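# Press the gauge pin on the magnet-marked post

## Task

Find the one post of the checking fixture that has a yellow magnet on it, push that post's gauge pin fully in and keep it there for one second (the spring may push it back out afterwards), without disturbing the other three pins or moving the magnet.

## Robot and tools

Robot: two six-joint arms, left_arm and right_arm, each ending in a two-finger parallel gripper (85 mm full opening) with a wrist camera and a wrist force/torque sensor. Cameras: cam_left_wrist and cam_right_wrist, both 896x504.

Frames. The scene frame has its origin at table-top height, midway between the nominal arm bases. +z is up, +x points out over the table, and left_arm sits on the +y side; these names do not match image left and right. Calibrated bases: left_arm at (+0.060, +0.928, 0) m, right_arm at (-0.064, -0.817, 0) m, both with almost no yaw. Each arm reports its gripper position (m), orientation quaternion and velocities in its own base frame. Offsets you command run along the axes of that arm's current Hand target. On the gripper, +z is the direction the fingers point, the fingers open and close along y, and a camera block sticks out about 10 cm toward +x. end_effector_position is the point between the closed pads; closed fingertips reach about 19 mm past it.

Row format (shared by execute_actions and move): one flat list of 18 numbers covering both arms, each in [-1, 1]. First left_arm: dx, dy, dz, rx, ry, rz, then gripper position, force_limit, speed; then the same nine for right_arm. The six pose numbers are an offset, not a pose: they are measured from that arm's Hand target as it stood when the action or move began, along that target's axes. Scale: 1.0 = 0.6 m for dx/dy/dz and 180 degrees for the rotation vector rx/ry/rz. Sending the same offset twice moves the arm twice as far. All six zero re-requests the current Hand target. Gripper position: +1 fully open, about -0.8 pads touching, -1 squeeze until blocked. force_limit and speed also run -1 to +1 (closing speed roughly 20, 85, 150 mm/s at -1, 0, +1); both begin at +1. Every row must repeat the gripper numbers you want, since 0 is itself a command.

execute_actions(actions, cameras): actions is a list of actions; each action is a list of up to 15 rows, one per 1/30 s step, with the final row held until 15 steps have run. Every row in an action counts from the action's starting Hand target. An empty list just returns state and images. cameras chooses images: omitted or ["all"] gives all, [] none.

move(target, speed, blend, stop_force, zero, blocking, cameras): drives each gripper in a straight line to the offset pose given by one 18-number row, or by a list of up to 15 rows, all counted from the same starting Hand targets. speed is m/s (0.002 to 4.2, default 0.25), rotation capped at twice that in rad/s. blend (m) rounds corners in a list. stop_force (6 to 120 N) ends an arm's path when its wrist sensor feels that much push against the motion; don't rely on it when the gripper is turning, and leave it out when pulling away from something you press. zero (only with stop_force) re-zeros moving arms first, default true. blocking=false returns early and cannot be combined with stop_force. Paths don't avoid obstacles or the other arm; keep paths away from an arm's own base. The result adds a "move:" line: done, off_target, moving, held or fault, plus limits (paced = pose clipped, held = steps withheld by a check).

wait(seconds 0 to 10) lets time run with last commands held. stop brakes a running move. zoom_image(camera, region [x0,y0,x1,y1] pixels, up to 504x504) enlarges part of the latest image. zero_wrist_force(arm) tares that sensor. read_manual gives licence texts only. finished_scene(scene) ends the scene irreversibly; call it only once the goal holds.

Results: Hand target is the last commanded pose after clipping; the gripper often sits slightly short of it, and a later command re-requests it. Orientation is clipped to 32 degrees from the measured one per step. Joint velocities reading "within noise" means at rest. Wrist force/torque lines are in the end effector's axes, a push from a surface showing as force into the arm; a third line shows the peak since the last reading. object_status: 0 moving, 1 blocked while opening, 2 blocked while closing (a grip), 3 reached target or pads met. position_measured is in counts: 3 open, 78 ≈ 60 mm, 130 ≈ 40 mm, 180 ≈ 20 mm, 230 pads together.

Avoid: any net force near 150 N or joint torque at its limit causes a 10 s fault stop; the arms are stiff, so even a small overshoot past a firm contact can fault. Press slowly, with stop_force or small steps, and back off by commanding the target behind the gripper. Don't let the arms hit each other, don't slam or strike objects, don't knock anything off the table, and don't strain the gripper. Keeping an arm stretched or pushing at an unreachable pose heats motors (MOTOR HOT line; an over-temperature stop follows at 85 °C). Reported positions can be off by a few centimetres.

Each tool is called after "Emit:" as name([rows], argument=value, ...), one row to a line, values as JSON.

## Session

Emit:
execute_actions(actions=[])

Scene clock: 0.00 s.
left_arm: end_effector_position=(+0.6452, +0.5338, +0.3687) position_measured=3 object_status=3 end_effector_quat_wxyz=(+0.054, +0.895, -0.431, +0.101) | right_arm: end_effector_position=(+1.0094, -0.4085, +0.1239) position_measured=3 object_status=3 end_effector_quat_wxyz=(+0.497, -0.362, -0.574, -0.541)
Joint positions: left_arm=[0.541 -1.507 2.094 -2.179 -1.799 -1.706] | right_arm=[2.693 -2.576 -1.22 -2.623 2.507 -0.374]
Joint velocities: within noise
Joint torques (N m): no reading
Motor temperatures (°C): left_arm=[24 36 26 39 35 34] | right_arm=[29 36 36 38 34 39]
Wrist force (N): no reading
Wrist torque (N m): no reading
Wrist force, peak (N): no reading
Hand target: left_arm +0.6452, +0.5338, +0.3687; +0.054, +0.895, -0.431, +0.101 | right_arm +1.0094, -0.4085, +0.1239; +0.497, -0.362, -0.574, -0.541
Tool commands: left_gripper/position=+1.0 left_gripper/force_limit=+1.0 left_gripper/speed=+1.0 right_gripper/position=+1.0 right_gripper/force_limit=+1.0 right_gripper/speed=+1.0

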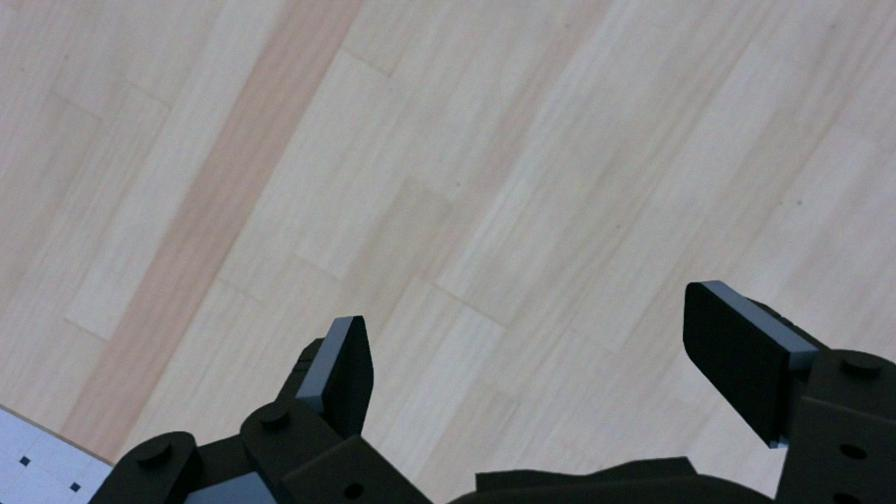

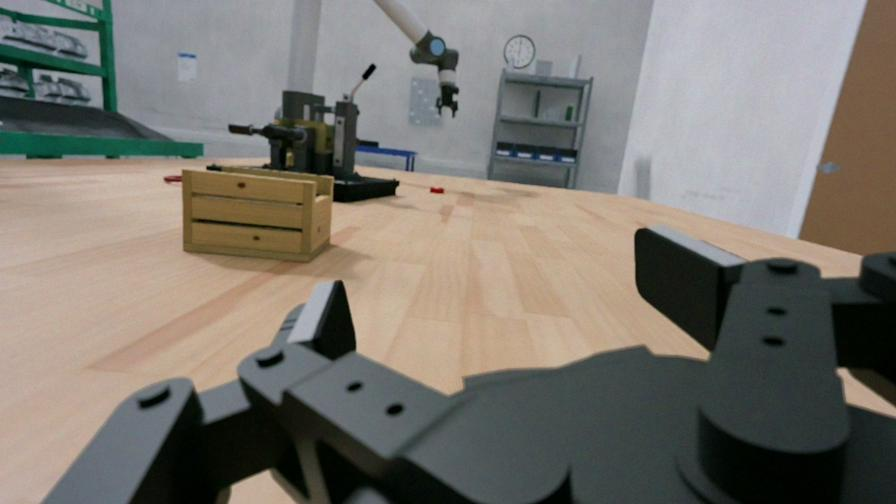

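Emit:
zoom_image(camera="cam_right_wrist", region=[150, 50, 470, 230])

Emit:
zoom_image(camera="cam_left_wrist", region=[0, 380, 200, 504])

Scaled by 1.575 from the camera's 896x504 image, which has a finer 1280x720 frame.

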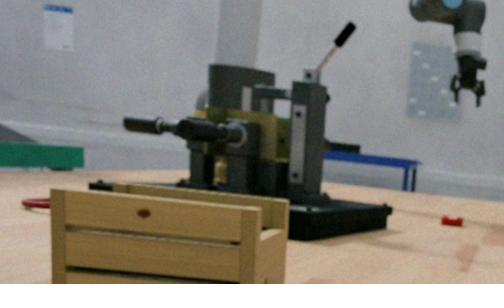

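Scaled by 2.520 from the camera's 896x504 image, which has a finer 1280x720 frame.

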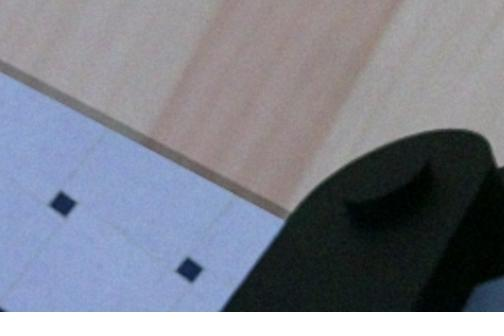

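Emit:
move(target=[0.1,0,-0.45,0,-0.23,0,1,1,1,0,0,0,0,0,0,1,1,1], speed=0.4)

Scene clock: 2.80 s.
left_arm: end_effector_position=(+0.6455, +0.5376, +0.6452) position_measured=3 object_status=3 end_effector_quat_wxyz=(-0.102, +0.873, -0.422, -0.222) | right_arm: end_effector_position=(+1.0094, -0.4085, +0.1239) position_measured=3 object_status=3 end_effector_quat_wxyz=(+0.497, -0.362, -0.574, -0.541)
Joint positions: left_arm=[0.269 -1.622 1.789 -1.522 -1.123 -2.021] | right_arm=[2.693 -2.576 -1.22 -2.623 2.507 -0.374]
Joint velocities: within noise
Joint torques (N m): left_arm=[-14.54 -63.7 -126.43 -5.2 7.75 -4.6] | right_arm=[-0.77 246.39 73.8 -2.95 1.28 -0.26]
Motor temperatures (°C): left_arm=[24 36 26 39 35 34] | right_arm=[29 36 36 38 34 39]
Wrist force (N): left_arm=[0.3 -0.4 0.1] | right_arm=[-0.4 0.4 0.0]
Wrist torque (N m): left_arm=[-0.26 -0.40 0.14] | right_arm=[0.07 0.07 0.00]
Wrist force, peak (N): left_arm=[-1.9 -0.2 3.4] | right_arm=[0.1 0.2 0.6]
Hand target: left_arm +0.6455, +0.5376, +0.6453; -0.102, +0.873, -0.422, -0.222 | right_arm +1.0094, -0.4085, +0.1239; +0.497, -0.362, -0.574, -0.541
Off the commanded pose: left_arm 0.000 m, 0 deg | right_arm 0.000 m, 0 deg.
move: done
camera_calibration:
cam_left_wrist: T_world_to_cam=[[-0.844586, -0.530325, 0.0736798, 0.799629], [-0.32105, 0.611744, 0.722977, -0.56491], [-0.428486, 0.586962, -0.686932, 0.530225], [0, 0, 0, 1]] pos_world=[0.721186, 0.458422, 0.713729]

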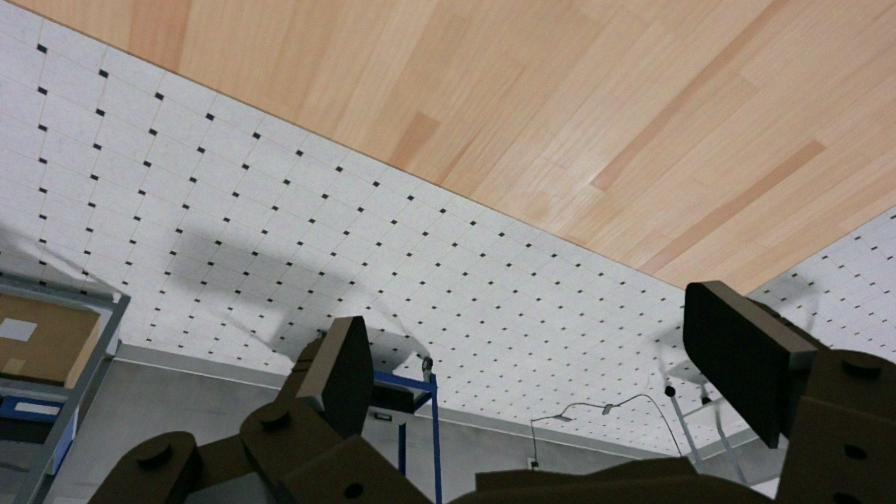

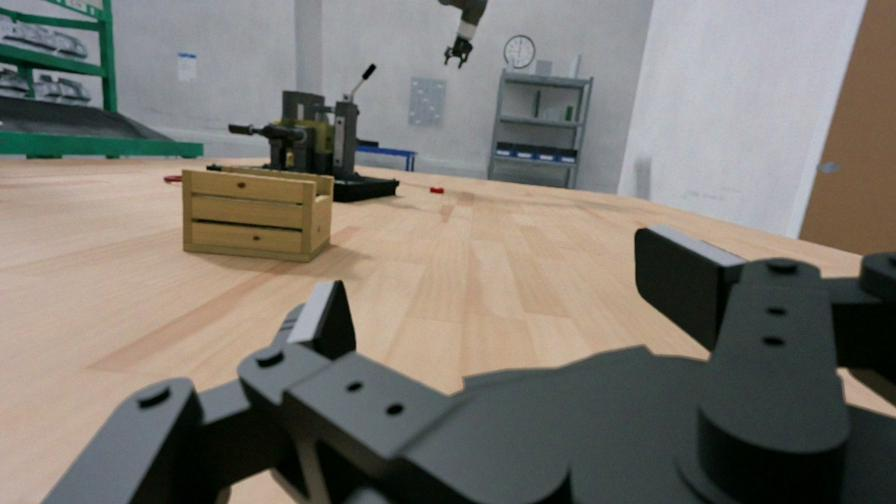

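Emit:
move(target=[0,0,0,0,0.4,0,1,1,1,0,0,0,0,0,0,1,1,1], speed=0.4, cameras=["cam_left_wrist"])

Scene clock: 5.77 s.
left_arm: end_effector_position=(+0.6455, +0.5376, +0.6453) position_measured=3 object_status=3 end_effector_quat_wxyz=(+0.165, +0.837, -0.401, +0.333) | right_arm: end_effector_position=(+1.0094, -0.4085, +0.1239) position_measured=3 object_status=3 end_effector_quat_wxyz=(+0.497, -0.362, -0.574, -0.541)
Joint positions: left_arm=[0.731 -1.576 1.853 -1.783 -2.331 -1.49] | right_arm=[2.693 -2.576 -1.22 -2.623 2.507 -0.374]
Joint velocities: within noise
Joint torques (N m): left_arm=[24.18 -71.87 -83.14 -6 -7.97 3.75] | right_arm=[-2.5 249.03 75.4 -1.72 1.77 0.72]
Motor temperatures (°C): left_arm=[24 36 26 39 35 34] | right_arm=[29 36 36 38 34 39]
Wrist force (N): left_arm=[0.4 -0.9 0.1] | right_arm=[0.0 0.3 0.0]
Wrist torque (N m): left_arm=[0.02 0.19 -0.01] | right_arm=[0.06 0.00 0.00]
Wrist force, peak (N): left_arm=[1.8 -0.2 0.2] | right_arm=[0.1 0.5 0.5]
Hand target: left_arm +0.6455, +0.5376, +0.6453; +0.165, +0.837, -0.401, +0.333 | right_arm +1.0094, -0.4085, +0.1239; +0.497, -0.362, -0.574, -0.541
Off the commanded pose: left_arm 0.000 m, 0 deg | right_arm 0.000 m, 0 deg.
move: done
camera_calibration:
cam_left_wrist: T_world_to_cam=[[-0.835805, -0.543623, -0.0768431, 0.898165], [-0.466639, 0.777134, -0.422268, 0.179054], [0.289272, -0.317075, -0.903208, 0.692566], [0, 0, 0, 1]] pos_world=[0.633904, 0.56871, 0.770157]
Images, in order (width x height): cam_left_wrist 896x504.

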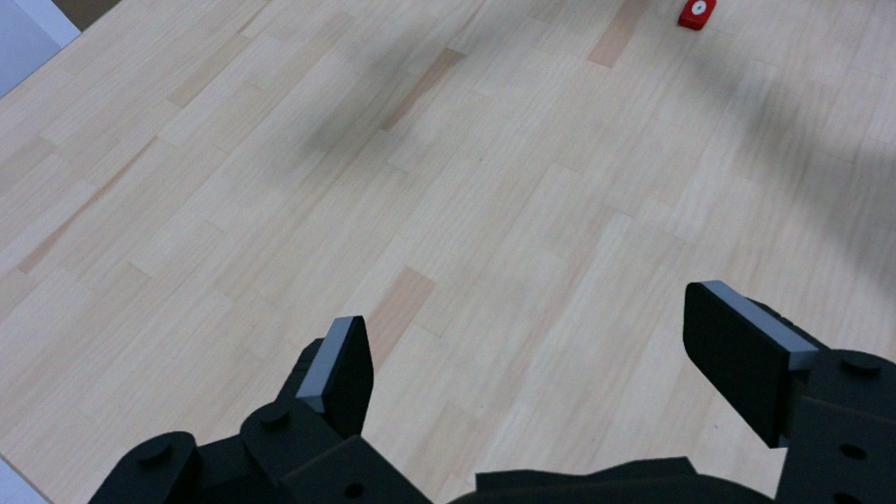

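Emit:
move(target=[0.758,0.95,0.733,-0.1725,-0.002,0.181,1,1,1,0,0,0,0,0,0,1,1,1], speed=0.5, cameras=["cam_left_wrist"])

Scene clock: 8.87 s.
left_arm: end_effector_position=(+0.5940, -0.3122, +0.6469) position_measured=3 object_status=3 end_effector_quat_wxyz=(-0.280, -0.619, +0.691, -0.245) | right_arm: end_effector_position=(+1.0094, -0.4085, +0.1239) position_measured=3 object_status=3 end_effector_quat_wxyz=(+0.497, -0.362, -0.574, -0.541)
Joint positions: left_arm=[-0.456 -1.869 2.173 -2.179 -2.282 -2.031] | right_arm=[2.693 -2.576 -1.22 -2.623 2.507 -0.374]
Joint velocities: within noise
Joint torques (N m): left_arm=[-13.46 0.94 -128.62 -15.15 2.34 -3.87] | right_arm=[-4.47 253.55 72.67 -1.47 2.31 2.05]
Motor temperatures (°C): left_arm=[24 36 26 39 35 34] | right_arm=[29 36 36 38 34 39]
Wrist force (N): left_arm=[0.4 -0.5 0.2] | right_arm=[0.3 0.5 0.3]
Wrist torque (N m): left_arm=[0.03 0.19 -0.03] | right_arm=[0.08 -0.05 0.00]
Wrist force, peak (N): left_arm=[4.2 -1.3 3.5] | right_arm=[0.1 0.5 0.4]
Hand target: left_arm +0.5940, -0.3124, +0.6469; -0.280, -0.619, +0.691, -0.245 | right_arm +1.0094, -0.4085, +0.1239; +0.497, -0.362, -0.574, -0.541
Off the commanded pose: left_arm 0.000 m, 0 deg | right_arm 0.000 m, 0 deg.
move: done
camera_calibration:
cam_left_wrist: T_world_to_cam=[[-0.975288, 0.206587, -0.0783247, 0.711266], [0.220159, 0.879026, -0.422899, 0.440437], [-0.0185161, -0.429693, -0.902785, 0.586939], [0, 0, 0, 1]] pos_world=[0.607591, -0.281891, 0.77185]
Images, in order (width x height): cam_left_wrist 896x504.

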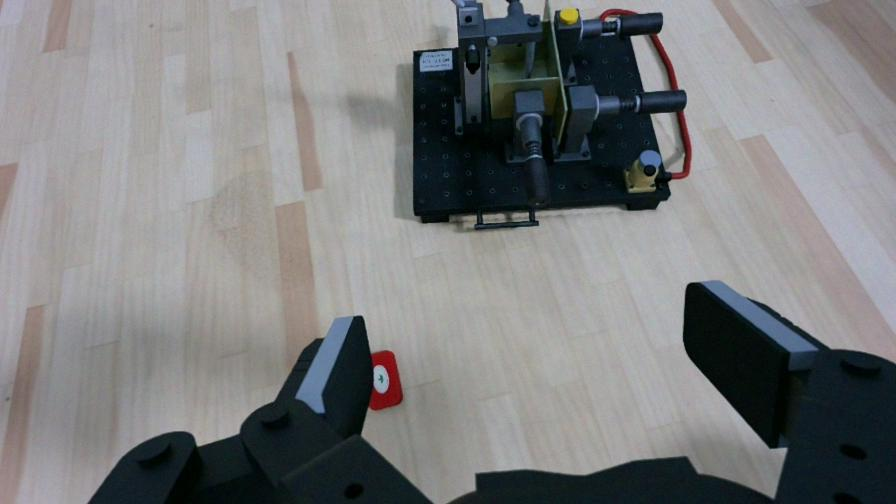

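Emit:
zoom_image(camera="cam_left_wrist", region=[400, 0, 720, 240])

Scaled by 1.575 from the camera's 896x504 image, which has a finer 1280x720 frame.

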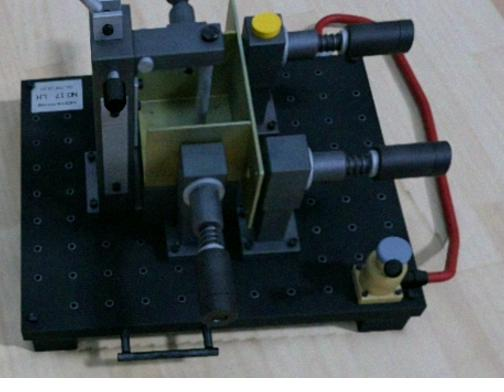

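Emit:
move(target=[0.312,0.118,0.3,0,0,0,1,1,1,0,0,0,0,0,0,1,1,1], speed=0.4, cameras=["cam_left_wrist"])

Emit:
zoom_image(camera="cam_left_wrist", region=[350, 0, 850, 400])

Scene clock: 10.87 s.
left_arm: end_effector_position=(+0.4945, -0.5623, +0.6469) position_measured=3 object_status=3 end_effector_quat_wxyz=(-0.280, -0.619, +0.691, -0.245) | right_arm: end_effector_position=(+1.0094, -0.4085, +0.1239) position_measured=3 object_status=3 end_effector_quat_wxyz=(+0.497, -0.362, -0.574, -0.541)
Joint positions: left_arm=[-0.896 -1.835 2.21 -2.536 -2.088 -2.517] | right_arm=[2.693 -2.576 -1.22 -2.623 2.507 -0.374]
Joint velocities: within noise
Joint torques (N m): left_arm=[-19.95 -6.8 -126.41 -16.31 3.72 -3.39] | right_arm=[0.09 252.58 72.5 -0.79 2.99 2.13]
Motor temperatures (°C): left_arm=[24 36 26 39 35 34] | right_arm=[29 36 36 38 34 39]
Wrist force (N): left_arm=[0.5 0.2 0.1] | right_arm=[0.2 0.4 0.2]
Wrist torque (N m): left_arm=[0.10 0.23 -0.06] | right_arm=[0.06 -0.04 0.00]
Wrist force, peak (N): left_arm=[3.5 1.4 3.0] | right_arm=[0.3 0.7 0.4]
Hand target: left_arm +0.4944, -0.5625, +0.6469; -0.280, -0.619, +0.691, -0.245 | right_arm +1.0094, -0.4085, +0.1239; +0.497, -0.362, -0.574, -0.541
Off the commanded pose: left_arm 0.000 m, 0 deg | right_arm 0.000 m, 0 deg.
move: done
camera_calibration:
cam_left_wrist: T_world_to_cam=[[-0.975265, 0.206723, -0.0782576, 0.665914], [0.220254, 0.879034, -0.422832, 0.682137], [-0.0186179, -0.42961, -0.902823, 0.477622], [0, 0, 0, 1]] pos_world=[0.508091, -0.53209, 0.77175]
Images, in order (width x height): cam_left_wrist 896x504.

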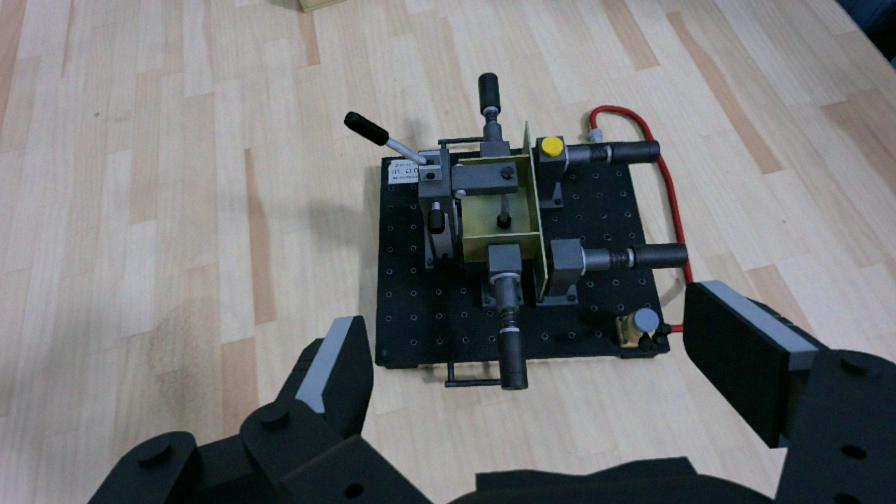

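Scaled by 1.008 from the camera's 896x504 image, which has a finer 1280x720 frame.

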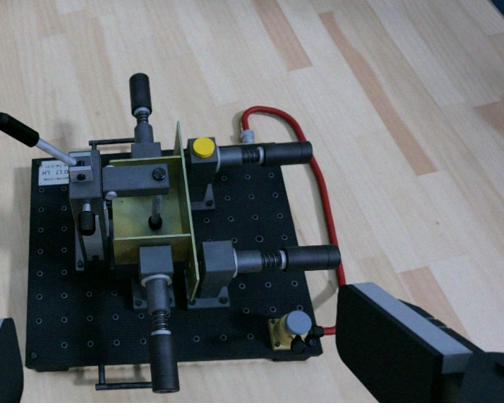

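Emit:
move(target=[0.0575,0.603,0.861,0.184,-0.192,-0.454,-0.8,0,0,0,0,0,0,0,0,1,1,1], speed=0.5)

Scene clock: 14.97 s.
left_arm: end_effector_position=(+0.0892, -0.9011, +0.3004) position_measured=229 object_status=3 end_effector_quat_wxyz=(+0.001, +0.996, -0.087, +0.000) | right_arm: end_effector_position=(+1.0094, -0.4085, +0.1239) position_measured=3 object_status=3 end_effector_quat_wxyz=(+0.497, -0.362, -0.574, -0.541)
Joint positions: left_arm=[-1.696 -1.397 2.06 -2.236 -1.571 -4.663] | right_arm=[2.693 -2.576 -1.22 -2.623 2.507 -0.374]
Joint velocities: within noise
Joint torques (N m): left_arm=[-19.31 -89.13 -114.93 -5.24 -4.73 -4.45] | right_arm=[-7.37 255.74 71.73 -0.77 3.77 3.65]
Motor temperatures (°C): left_arm=[24 36 26 39 35 34] | right_arm=[29 36 36 37 34 39]
Wrist force (N): left_arm=[0.1 -0.3 -0.6] | right_arm=[-0.2 0.3 0.2]
Wrist torque (N m): left_arm=[-0.09 -0.12 0.03] | right_arm=[0.05 0.04 0.00]
Wrist force, peak (N): left_arm=[0.0 -2.1 -3.4] | right_arm=[0.2 0.7 0.1]
Hand target: left_arm +0.0892, -0.9011, +0.3004; +0.001, +0.996, -0.087, +0.000 | right_arm +1.0094, -0.4085, +0.1239; +0.497, -0.362, -0.574, -0.541
Off the commanded pose: left_arm 0.000 m, 0 deg | right_arm 0.000 m, 0 deg.
move: done
camera_calibration:
cam_left_wrist: T_world_to_cam=[[-0.299422, -0.954105, 0.00555856, -0.817832], [-0.904725, 0.285766, 0.315928, 0.266541], [-0.303017, 0.0895668, -0.948767, 0.518828], [0, 0, 0, 1]] pos_world=[0.153483, -0.902936, 0.412585]

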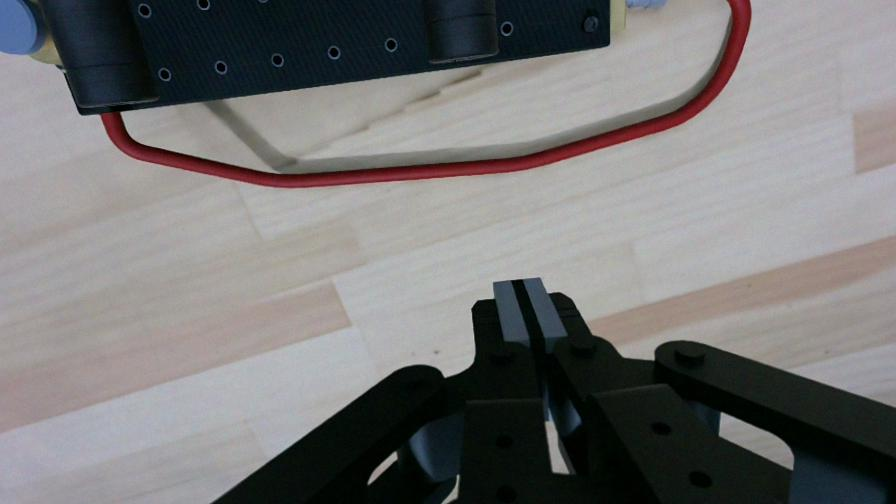

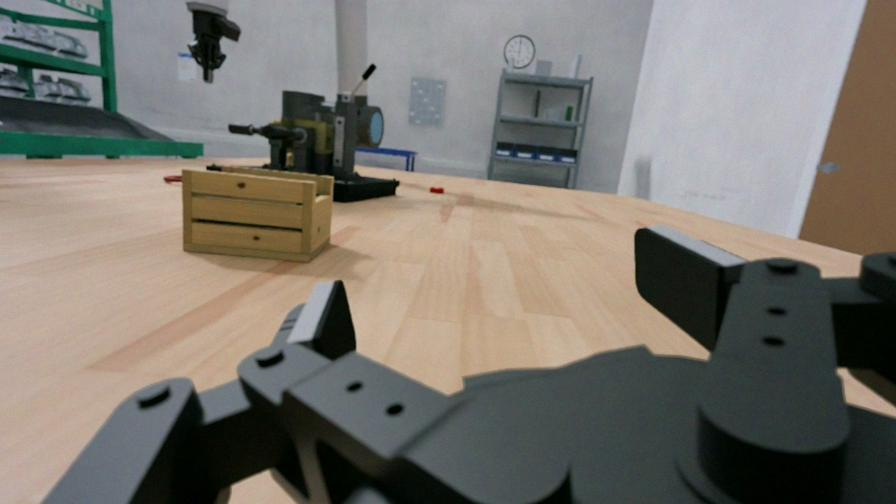

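Emit:
move(target=[0,0,0.2333,0,0,0,-0.8,0,0,0,0,0,0,0,0,1,1,1], speed=0.4, cameras=["cam_left_wrist"])

Scene clock: 16.77 s.
left_arm: end_effector_position=(+0.0891, -0.9014, +0.1605) position_measured=229 object_status=3 end_effector_quat_wxyz=(+0.001, +0.996, -0.087, +0.000) | right_arm: end_effector_position=(+1.0094, -0.4085, +0.1239) position_measured=3 object_status=3 end_effector_quat_wxyz=(+0.497, -0.362, -0.574, -0.541)
Joint positions: left_arm=[-1.696 -1.266 2.146 -2.452 -1.571 -4.663] | right_arm=[2.693 -2.576 -1.22 -2.623 2.507 -0.374]
Joint velocities: within noise
Joint torques (N m): left_arm=[18.67 -113.07 -48.65 -13.67 0.44 2.42] | right_arm=[-1.35 255.05 74.4 -1 3.05 3.86]
Motor temperatures (°C): left_arm=[24 36 26 39 35 34] | right_arm=[29 36 36 37 34 39]
Wrist force (N): left_arm=[-0.1 -0.1 -0.4] | right_arm=[0.2 0.1 0.1]
Wrist torque (N m): left_arm=[-0.11 -0.11 0.05] | right_arm=[0.02 -0.03 -0.01]
Wrist force, peak (N): left_arm=[0.3 -0.1 -4.6] | right_arm=[0.5 0.5 0.3]
Hand target: left_arm +0.0891, -0.9013, +0.1604; +0.001, +0.996, -0.087, +0.000 | right_arm +1.0094, -0.4085, +0.1239; +0.497, -0.362, -0.574, -0.541
Off the commanded pose: left_arm 0.000 m, 0 deg | right_arm 0.000 m, 0 deg.
move: done
camera_calibration:
cam_left_wrist: T_world_to_cam=[[-0.29923, -0.954165, 0.00555219, -0.817483], [-0.904728, 0.285566, 0.3161, 0.310419], [-0.303197, 0.0895634, -0.94871, 0.386071], [0, 0, 0, 1]] pos_world=[0.153284, -0.903236, 0.272685]
Images, in order (width x height): cam_left_wrist 896x504.

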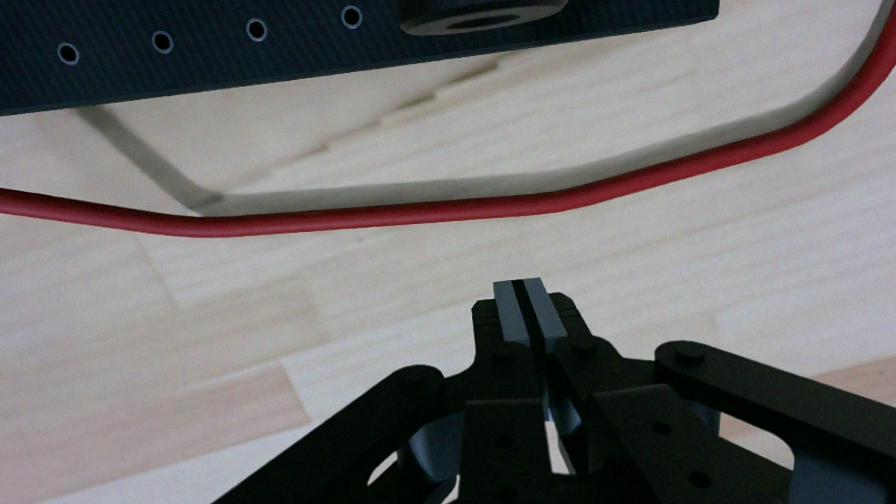

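Emit:
move(target=[0.167,0,0,0,0,0,-0.8,0,0,0,0,0,0,0,0,1,1,1], speed=0.04, stop_force=6, cameras=["cam_left_wrist"])

Scene clock: 19.90 s.
left_arm: end_effector_position=(+0.1530, -0.9126, +0.1604) position_measured=229 object_status=3 end_effector_quat_wxyz=(+0.001, +0.996, -0.087, +0.000) | right_arm: end_effector_position=(+1.0094, -0.4085, +0.1239) position_measured=3 object_status=3 end_effector_quat_wxyz=(+0.497, -0.362, -0.574, -0.541)
Joint positions: left_arm=[-1.624 -1.248 2.118 -2.442 -1.571 -4.59] | right_arm=[2.693 -2.576 -1.22 -2.623 2.507 -0.374]
Joint velocities: within noise
Joint torques (N m): left_arm=[-18.74 -167.67 -54.4 -12.32 5.91 -3.62] | right_arm=[-5.58 256.16 74.76 -0.82 3.6 3.84]
Motor temperatures (°C): left_arm=[24 36 26 39 35 34] | right_arm=[29 36 36 37 34 39]
Wrist force (N): left_arm=[-1.2 -0.1 0.1] | right_arm=[0.2 0.1 -0.1]
Wrist torque (N m): left_arm=[-0.16 -0.02 0.05] | right_arm=[0.02 -0.04 0.00]
Wrist force, peak (N): left_arm=[-8.0 -1.2 -0.9] | right_arm=[0.2 0.5 0.7]
Hand target: left_arm +0.1530, -0.9126, +0.1604; +0.001, +0.996, -0.087, +0.000 (not the last commanded pose) | right_arm +1.0094, -0.4085, +0.1239; +0.497, -0.362, -0.574, -0.541
Off the commanded pose: left_arm 0.035 m, 0 deg | right_arm 0.000 m, 0 deg.
move: contact (left_arm)
camera_calibration:
cam_left_wrist: T_world_to_cam=[[-0.299128, -0.954197, 0.00548313, -0.809051], [-0.904792, 0.285456, 0.316015, 0.37152], [-0.303106, 0.0895678, -0.948738, 0.406281], [0, 0, 0, 1]] pos_world=[0.217285, -0.914436, 0.272484]
Images, in order (width x height): cam_left_wrist 896x504.

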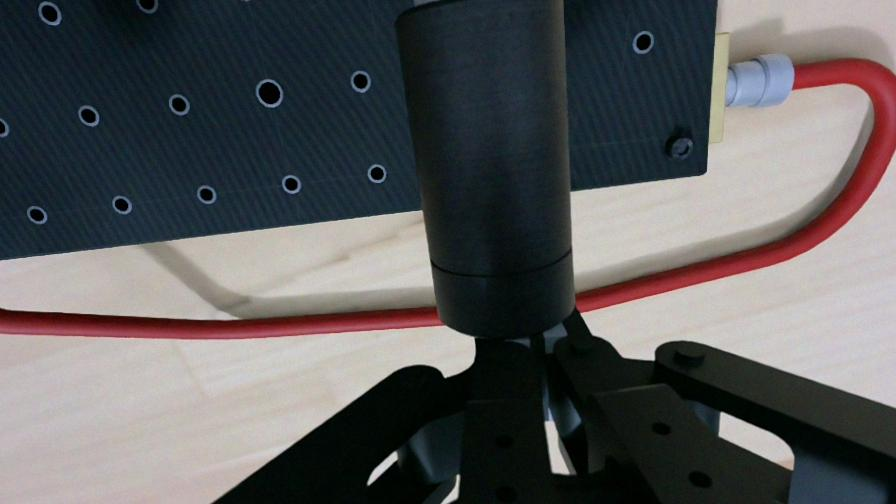

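Emit:
move(target=[0.1,0,0,0,0,0,-0.8,0,0,0,0,0,0,0,0,1,1,1], speed=0.03, stop_force=40, cameras=["cam_left_wrist"])

Scene clock: 22.40 s.
left_arm: end_effector_position=(+0.1729, -0.9161, +0.1604) position_measured=229 object_status=3 end_effector_quat_wxyz=(+0.001, +0.996, -0.087, +0.000) | right_arm: end_effector_position=(+1.0094, -0.4085, +0.1239) position_measured=3 object_status=3 end_effector_quat_wxyz=(+0.497, -0.362, -0.574, -0.541)
Joint positions: left_arm=[-1.601 -1.242 2.108 -2.439 -1.571 -4.568] | right_arm=[2.693 -2.576 -1.22 -2.623 2.507 -0.374]
Joint velocities: within noise
Joint torques (N m): left_arm=[-2.16 -175.74 -56.74 -6.2 1.77 -3.94] | right_arm=[-6.44 256.93 77.34 -0.64 2.7 3.54]
Motor temperatures (°C): left_arm=[24 36 26 39 35 34] | right_arm=[29 36 36 37 34 39]
Wrist force (N): left_arm=[-19.4 3.7 2.5] | right_arm=[0.0 0.1 0.2]
Wrist torque (N m): left_arm=[-0.15 0.19 0.02] | right_arm=[0.01 0.00 -0.01]
Wrist force, peak (N): left_arm=[-122.6 -15.0 -22.1] | right_arm=[0.4 0.6 0.3]
Hand target: left_arm +0.1729, -0.9161, +0.1604; +0.001, +0.996, -0.087, +0.000 (not the last commanded pose) | right_arm +1.0094, -0.4085, +0.1239; +0.497, -0.362, -0.574, -0.541
Off the commanded pose: left_arm 0.040 m, 0 deg | right_arm 0.000 m, 0 deg.
move: contact (left_arm)
camera_calibration:
cam_left_wrist: T_world_to_cam=[[-0.299137, -0.954194, 0.00545487, -0.806426], [-0.90482, 0.285464, 0.315929, 0.39053], [-0.303015, 0.0895706, -0.948767, 0.41271], [0, 0, 0, 1]] pos_world=[0.237184, -0.917936, 0.272584]
Images, in order (width x height): cam_left_wrist 896x504.

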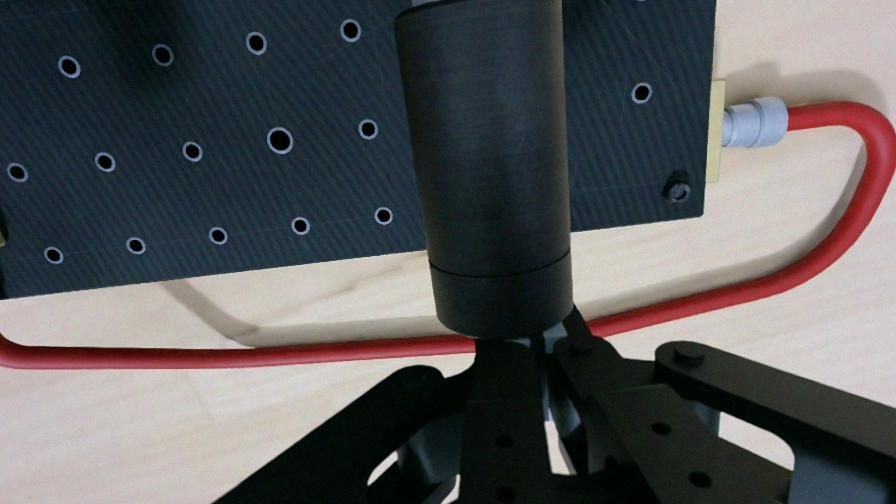

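Emit:
move(target=[0.005,0,0,0,0,0,-0.8,0,0,0,0,0,0,0,0,1,1,1], speed=0.004, stop_force=12, cameras=[])

Scene clock: 23.47 s.
left_arm: end_effector_position=(+0.1731, -0.9160, +0.1604) position_measured=229 object_status=3 end_effector_quat_wxyz=(+0.001, +0.996, -0.087, +0.000) | right_arm: end_effector_position=(+1.0094, -0.4085, +0.1239) position_measured=3 object_status=3 end_effector_quat_wxyz=(+0.497, -0.362, -0.574, -0.541)
Joint positions: left_arm=[-1.601 -1.242 2.108 -2.439 -1.571 -4.568] | right_arm=[2.693 -2.576 -1.22 -2.623 2.507 -0.374]
Joint velocities: within noise
Joint torques (N m): left_arm=[11.1 -155.63 -73.02 -9.11 15.88 -4.4] | right_arm=[-3.37 251.12 74.35 -0.84 3.18 3.48]
Motor temperatures (°C): left_arm=[24 36 26 39 35 34] | right_arm=[29 36 36 37 34 39]
Wrist force (N): left_arm=[-33.1 8.0 1.3] | right_arm=[0.0 0.1 0.5]
Wrist torque (N m): left_arm=[-0.06 0.43 -0.01] | right_arm=[0.02 -0.01 0.00]
Wrist force, peak (N): left_arm=[-37.4 9.9 0.1] | right_arm=[0.1 0.4 0.8]
Hand target: left_arm +0.1731, -0.9160, +0.1604; +0.001, +0.996, -0.087, +0.000 (not the last commanded pose) | right_arm +1.0094, -0.4085, +0.1239; +0.497, -0.362, -0.574, -0.541
Off the commanded pose: left_arm 0.003 m, 0 deg | right_arm 0.000 m, 0 deg.
move: contact (left_arm)
No camera images: "cameras" was empty.

Emit:
wait(seconds=1.2, cameras=[])

Emit:
finished_scene(scene=1)

Scene clock: 24.90 s.
left_arm: end_effector_position=(+0.1731, -0.9161, +0.1604) position_measured=229 object_status=3 end_effector_quat_wxyz=(+0.001, +0.996, -0.087, +0.000) | right_arm: end_effector_position=(+1.0094, -0.4085, +0.1239) position_measured=3 object_status=3 end_effector_quat_wxyz=(+0.497, -0.362, -0.574, -0.541)
Joint positions: left_arm=[-1.601 -1.242 2.108 -2.439 -1.571 -4.568] | right_arm=[2.693 -2.576 -1.22 -2.623 2.507 -0.374]
Joint velocities: within noise
Joint torques (N m): left_arm=[7.74 -161.01 -60.85 -12.05 16.13 -4.7] | right_arm=[-3.86 256.2 75.09 -0.96 3.38 3.93]
Motor temperatures (°C): left_arm=[24 36 26 39 35 34] | right_arm=[29 36 36 37 34 39]
Wrist force (N): left_arm=[-32.4 6.1 1.3] | right_arm=[-0.2 -0.2 0.3]
Wrist torque (N m): left_arm=[-0.12 0.35 -0.03] | right_arm=[-0.04 0.04 0.00]
Wrist force, peak (N): left_arm=[-33.3 7.5 1.5] | right_arm=[0.0 0.6 0.5]
Hand target: left_arm +0.1731, -0.9160, +0.1604; +0.001, +0.996, -0.087, +0.000 (not the last commanded pose) | right_arm +1.0094, -0.4085, +0.1239; +0.497, -0.362, -0.574, -0.541
Tool commands: left_gripper/position=-0.8 left_gripper/force_limit=+0.0 left_gripper/speed=+0.0 right_gripper/position=+1.0 right_gripper/force_limit=+1.0 right_gripper/speed=+1.0
Off the commanded pose: left_arm 0.003 m, 0 deg | right_arm 0.000 m, 0 deg.
wait: 1.20 s; at rest from the start
No camera images: "cameras" was empty.

The scene is finished: the task was done.


## Next scene

The same job, from a new start.

Emit:
execute_actions(actions=[])

Scene clock: 0.00 s.
left_arm: end_effector_position=(+1.6020, +0.5513, +0.3701) position_measured=3 object_status=3 end_effector_quat_wxyz=(-0.049, +0.940, +0.190, +0.279) | right_arm: end_effector_position=(+0.4481, +0.4679, +0.3319) position_measured=3 object_status=3 end_effector_quat_wxyz=(-0.272, +0.502, +0.649, +0.503)
Joint positions: left_arm=[0.193 -0.686 0.985 -2.439 -1.472 -3.319] | right_arm=[4.007 -1.969 -2.772 1.193 2.076 2.519]
Joint velocities: within noise
Joint torques (N m): no reading
Motor temperatures (°C): left_arm=[24 35 26 38 34 34] | right_arm=[28 35 36 37 34 38]
Wrist force (N): no reading
Wrist torque (N m): no reading
Wrist force, peak (N): no reading
Hand target: left_arm +1.6020, +0.5513, +0.3701; -0.049, +0.940, +0.190, +0.279 | right_arm +0.4481, +0.4679, +0.3319; -0.272, +0.502, +0.649, +0.503
Tool commands: left_gripper/position=+1.0 left_gripper/force_limit=+1.0 left_gripper/speed=+1.0 right_gripper/position=+1.0 right_gripper/force_limit=+1.0 right_gripper/speed=+1.0
camera_calibration:
cam_left_wrist: T_world_to_cam=[[0.280319, -0.958405, -0.0536817, 0.116011], [-0.933413, -0.259108, -0.248199, 1.75322], [0.223966, 0.119682, -0.967221, 0.0591923], [0, 0, 0, 1]] pos_world=[1.5907, 0.558373, 0.498626]
cam_right_wrist: T_world_to_cam=[[0.956613, -0.13676, 0.257272, -0.433465], [0.120637, -0.61784, -0.776995, 0.502422], [0.265214, 0.774319, -0.574535, -0.162484], [0, 0, 0, 1]] pos_world=[0.39714, 0.37695, 0.408545]

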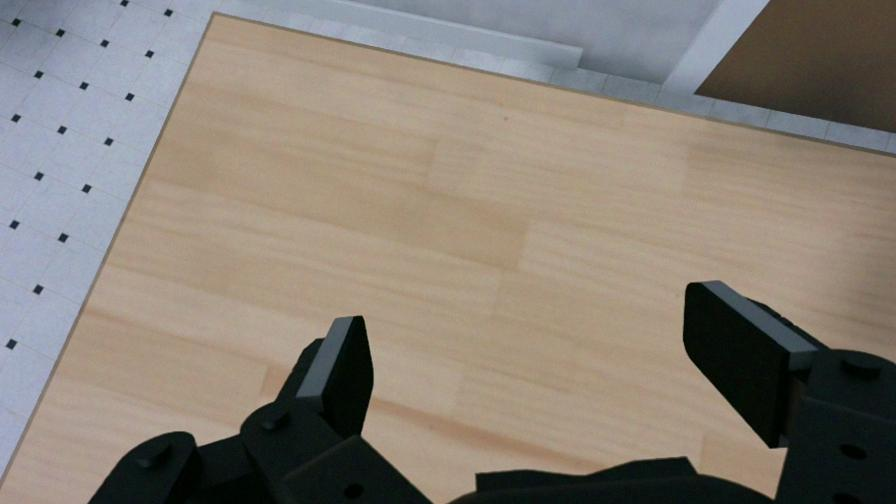

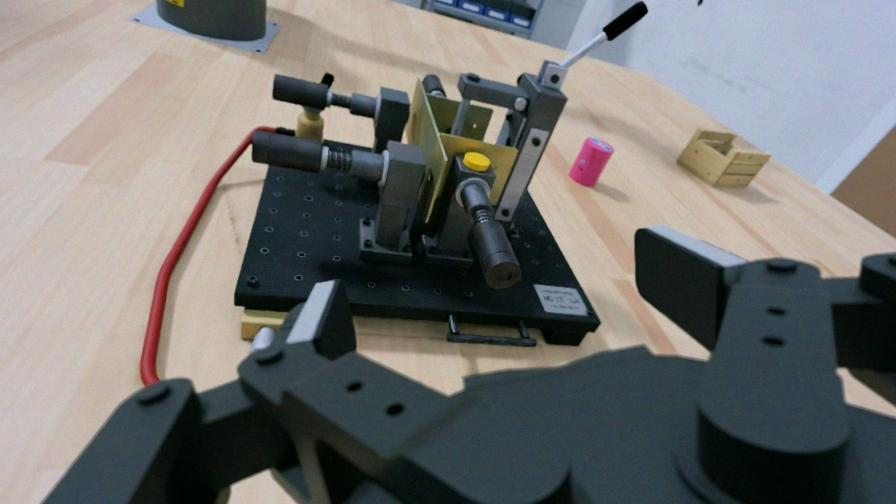

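Emit:
zoom_image(camera="cam_right_wrist", region=[400, 120, 620, 360])

Scaled by 2.100 from the camera's 896x504 image, which has a finer 1280x720 frame.

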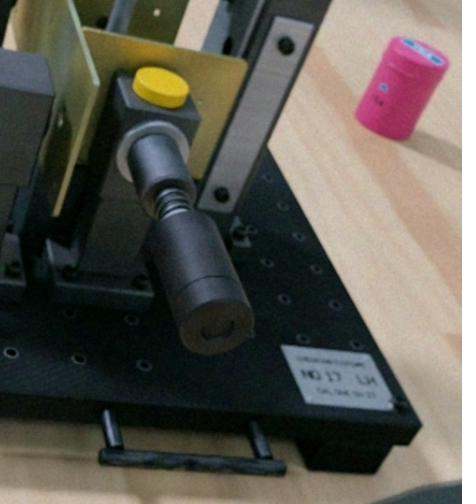

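Emit:
move(target=[0,0,0,0,0,0,1,1,1,-0.2124,0.0659,0.3692,0.0601,-0.0144,0.1091,-0.8,0,0], speed=0.3, cameras=["cam_right_wrist"])

Scene clock: 6.13 s.
left_arm: end_effector_position=(+1.6020, +0.5513, +0.3701) position_measured=3 object_status=3 end_effector_quat_wxyz=(-0.049, +0.940, +0.190, +0.279) | right_arm: end_effector_position=(+0.5626, +0.6242, +0.1608) position_measured=229 object_status=3 end_effector_quat_wxyz=(-0.385, +0.589, +0.604, +0.375)
Joint positions: left_arm=[0.193 -0.686 0.985 -2.439 -1.472 -3.319] | right_arm=[3.964 -2.265 -2.47 1.015 2.257 2.749]
Joint velocities: within noise
Joint torques (N m): left_arm=[3.07 -277.47 -106.32 -11.83 1.78 0.57] | right_arm=[-22.64 120.49 24.7 3.33 7.23 4.66]
Motor temperatures (°C): left_arm=[24 35 26 38 34 34] | right_arm=[28 35 36 37 34 38]
Wrist force (N): left_arm=[0.3 -0.1 0.1] | right_arm=[0.1 1.1 -0.2]
Wrist torque (N m): left_arm=[0.00 -0.04 -0.01] | right_arm=[0.10 0.21 -0.27]
Wrist force, peak (N): left_arm=[0.7 -0.5 -0.3] | right_arm=[-1.7 2.7 2.8]
Hand target: left_arm +1.6020, +0.5513, +0.3701; -0.049, +0.940, +0.190, +0.279 | right_arm +0.5627, +0.6243, +0.1608; -0.385, +0.589, +0.604, +0.374
Off the commanded pose: left_arm 0.000 m, 0 deg | right_arm 0.000 m, 0 deg.
move: done
camera_calibration:
cam_right_wrist: T_world_to_cam=[[0.987103, -0.107354, -0.118759, -0.452542], [-0.160089, -0.660809, -0.733283, 0.629995], [0.000243234, 0.742837, -0.669472, -0.228218], [0, 0, 0, 1]] pos_world=[0.547616, 0.537253, 0.255435]
Images, in order (width x height): cam_right_wrist 896x504.

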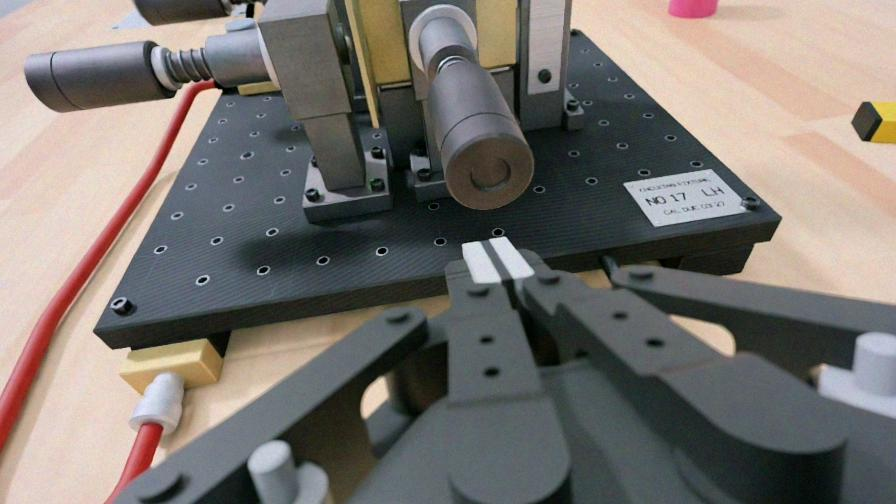

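Emit:
move([
  [0,0,0,0,0,0,1,1,1,0.0196,0.01,0.042,0,0,0,-0.8,0,0],
  [0,0,0,0,0,0,1,1,1,0.0365,0.01,0.0783,0,0,0,-0.8,0,0],
  [0,0,0,0,0,0,1,1,1,0.05,0.01,0.1073,0,0,0,-0.8,0,0],
], speed=[0.12,0.035,0.012], stop_force=30, cameras=["cam_right_wrist"])

Scene clock: 9.53 s.
left_arm: end_effector_position=(+1.6020, +0.5513, +0.3701) position_measured=3 object_status=3 end_effector_quat_wxyz=(-0.049, +0.940, +0.190, +0.279) | right_arm: end_effector_position=(+0.5672, +0.6807, +0.1607) position_measured=229 object_status=3 end_effector_quat_wxyz=(-0.385, +0.589, +0.604, +0.374)
Joint positions: left_arm=[0.193 -0.686 0.985 -2.439 -1.472 -3.319] | right_arm=[4.017 -2.269 -2.418 0.988 2.212 2.786]
Joint velocities: within noise
Joint torques (N m): left_arm=[-0.53 -281.34 -109.41 -11.13 3.01 1.45] | right_arm=[0.64 153.25 10.56 11.08 8.33 -6.8]
Motor temperatures (°C): left_arm=[24 35 26 38 34 34] | right_arm=[28 35 36 37 34 38]
Wrist force (N): left_arm=[0.2 -0.2 -0.3] | right_arm=[-4.8 3.4 -25.1]
Wrist torque (N m): left_arm=[-0.02 -0.02 0.00] | right_arm=[-0.16 0.42 -0.19]
Wrist force, peak (N): left_arm=[0.7 -0.2 -0.3] | right_arm=[-20.8 1.9 -77.5]
Hand target: left_arm +1.6020, +0.5513, +0.3701; -0.049, +0.940, +0.190, +0.279 | right_arm +0.5672, +0.6807, +0.1607; -0.385, +0.589, +0.604, +0.374 (not the last commanded pose)
Off the commanded pose: left_arm 0.000 m, 0 deg | right_arm 0.015 m, 0 deg.
move: contact (right_arm); path passed 2 of 3 targets
camera_calibration:
cam_right_wrist: T_world_to_cam=[[0.98707, -0.107342, -0.119037, -0.451045], [-0.160288, -0.660807, -0.733241, 0.668108], [0.0000469885, 0.74284, -0.669469, -0.270151], [0, 0, 0, 1]] pos_world=[0.552315, 0.593753, 0.255335]
Images, in order (width x height): cam_right_wrist 896x504.

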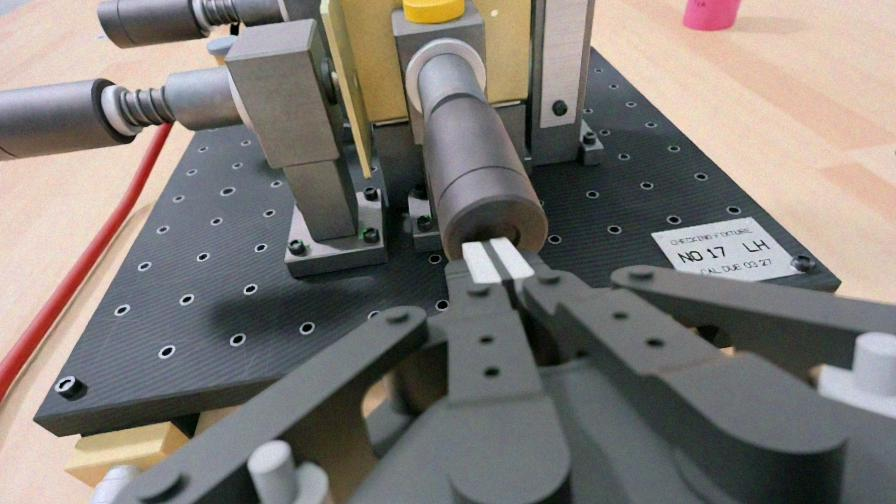

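Emit:
move(target=[0,0,0,0,0,0,1,1,1,0.0021,0,0.0045,0,0,0,-0.8,0,0], speed=0.005, stop_force=12, cameras=[])

Emit:
wait(seconds=1.1, cameras=["cam_right_wrist"])

Scene clock: 10.80 s.
left_arm: end_effector_position=(+1.6020, +0.5513, +0.3701) position_measured=3 object_status=3 end_effector_quat_wxyz=(-0.049, +0.940, +0.190, +0.279) | right_arm: end_effector_position=(+0.5671, +0.6808, +0.1607) position_measured=229 object_status=3 end_effector_quat_wxyz=(-0.385, +0.589, +0.604, +0.374)
Joint positions: left_arm=[0.193 -0.686 0.985 -2.439 -1.472 -3.319] | right_arm=[4.017 -2.269 -2.418 0.988 2.212 2.786]
Joint velocities: within noise
Joint torques (N m): left_arm=[4.77 -283.23 -112.14 -11.52 3.17 1.58] | right_arm=[13.22 145.36 18.69 8.01 10.57 -3.59]
Motor temperatures (°C): left_arm=[24 35 26 38 34 34] | right_arm=[28 35 36 37 34 38]
Wrist force (N): left_arm=[0.5 -0.1 -0.1] | right_arm=[-11.3 6.4 -40.5]
Wrist torque (N m): left_arm=[-0.02 -0.07 0.00] | right_arm=[-0.17 0.43 -0.16]
Wrist force, peak (N): left_arm=[0.5 -0.2 -0.5] | right_arm=[-14.5 5.4 -50.0]
Hand target: left_arm +1.6020, +0.5513, +0.3701; -0.049, +0.940, +0.190, +0.279 | right_arm +0.5671, +0.6808, +0.1607; -0.385, +0.589, +0.604, +0.374 (not the last commanded pose)
Off the commanded pose: left_arm 0.000 m, 0 deg | right_arm 0.003 m, 0 deg.
move: contact (right_arm)
No camera images: "cameras" was empty.

Scene clock: 11.90 s.
left_arm: end_effector_position=(+1.6020, +0.5513, +0.3701) position_measured=3 object_status=3 end_effector_quat_wxyz=(-0.049, +0.940, +0.190, +0.279) | right_arm: end_effector_position=(+0.5671, +0.6808, +0.1607) position_measured=229 object_status=3 end_effector_quat_wxyz=(-0.385, +0.589, +0.604, +0.374)
Joint positions: left_arm=[0.193 -0.686 0.985 -2.439 -1.472 -3.319] | right_arm=[4.017 -2.269 -2.418 0.988 2.212 2.786]
Joint velocities: within noise
Joint torques (N m): left_arm=[6.45 -283.9 -111.74 -10.71 3.15 1.15] | right_arm=[12.53 143.89 19.12 9.45 9.8 -6.79]
Motor temperatures (°C): left_arm=[24 35 26 38 34 34] | right_arm=[28 35 36 37 34 38]
Wrist force (N): left_arm=[0.3 -0.5 0.0] | right_arm=[-10.6 6.6 -39.0]
Wrist torque (N m): left_arm=[-0.07 -0.04 0.00] | right_arm=[-0.20 0.49 -0.16]
Wrist force, peak (N): left_arm=[0.4 -0.3 -0.3] | right_arm=[-11.2 6.2 -40.5]
Hand target: left_arm +1.6020, +0.5513, +0.3701; -0.049, +0.940, +0.190, +0.279 | right_arm +0.5671, +0.6808, +0.1607; -0.385, +0.589, +0.604, +0.374 (not the last commanded pose)
Tool commands: left_gripper/position=+1.0 left_gripper/force_limit=+1.0 left_gripper/speed=+1.0 right_gripper/position=-0.8 right_gripper/force_limit=+0.0 right_gripper/speed=+0.0
Off the commanded pose: left_arm 0.000 m, 0 deg | right_arm 0.003 m, 0 deg.
wait: 1.10 s; at rest by 0.17 s
camera_calibration:
cam_right_wrist: T_world_to_cam=[[0.987102, -0.107209, -0.118894, -0.451069], [-0.160093, -0.660832, -0.733261, 0.66807], [0.0000433165, 0.742837, -0.669472, -0.270221], [0, 0, 0, 1]] pos_world=[0.552216, 0.593853, 0.255335]
Images, in order (width x height): cam_right_wrist 896x504.

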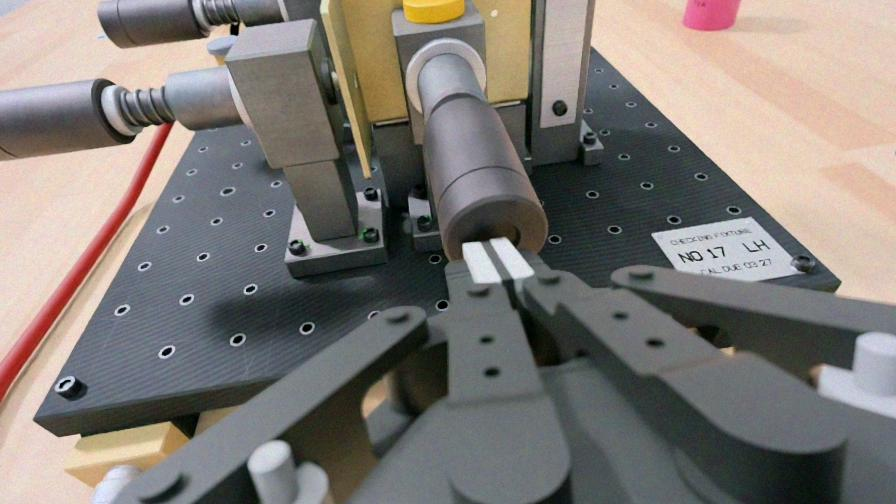

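Emit:
finished_scene(scene=2)

The scene is finished: the task was done.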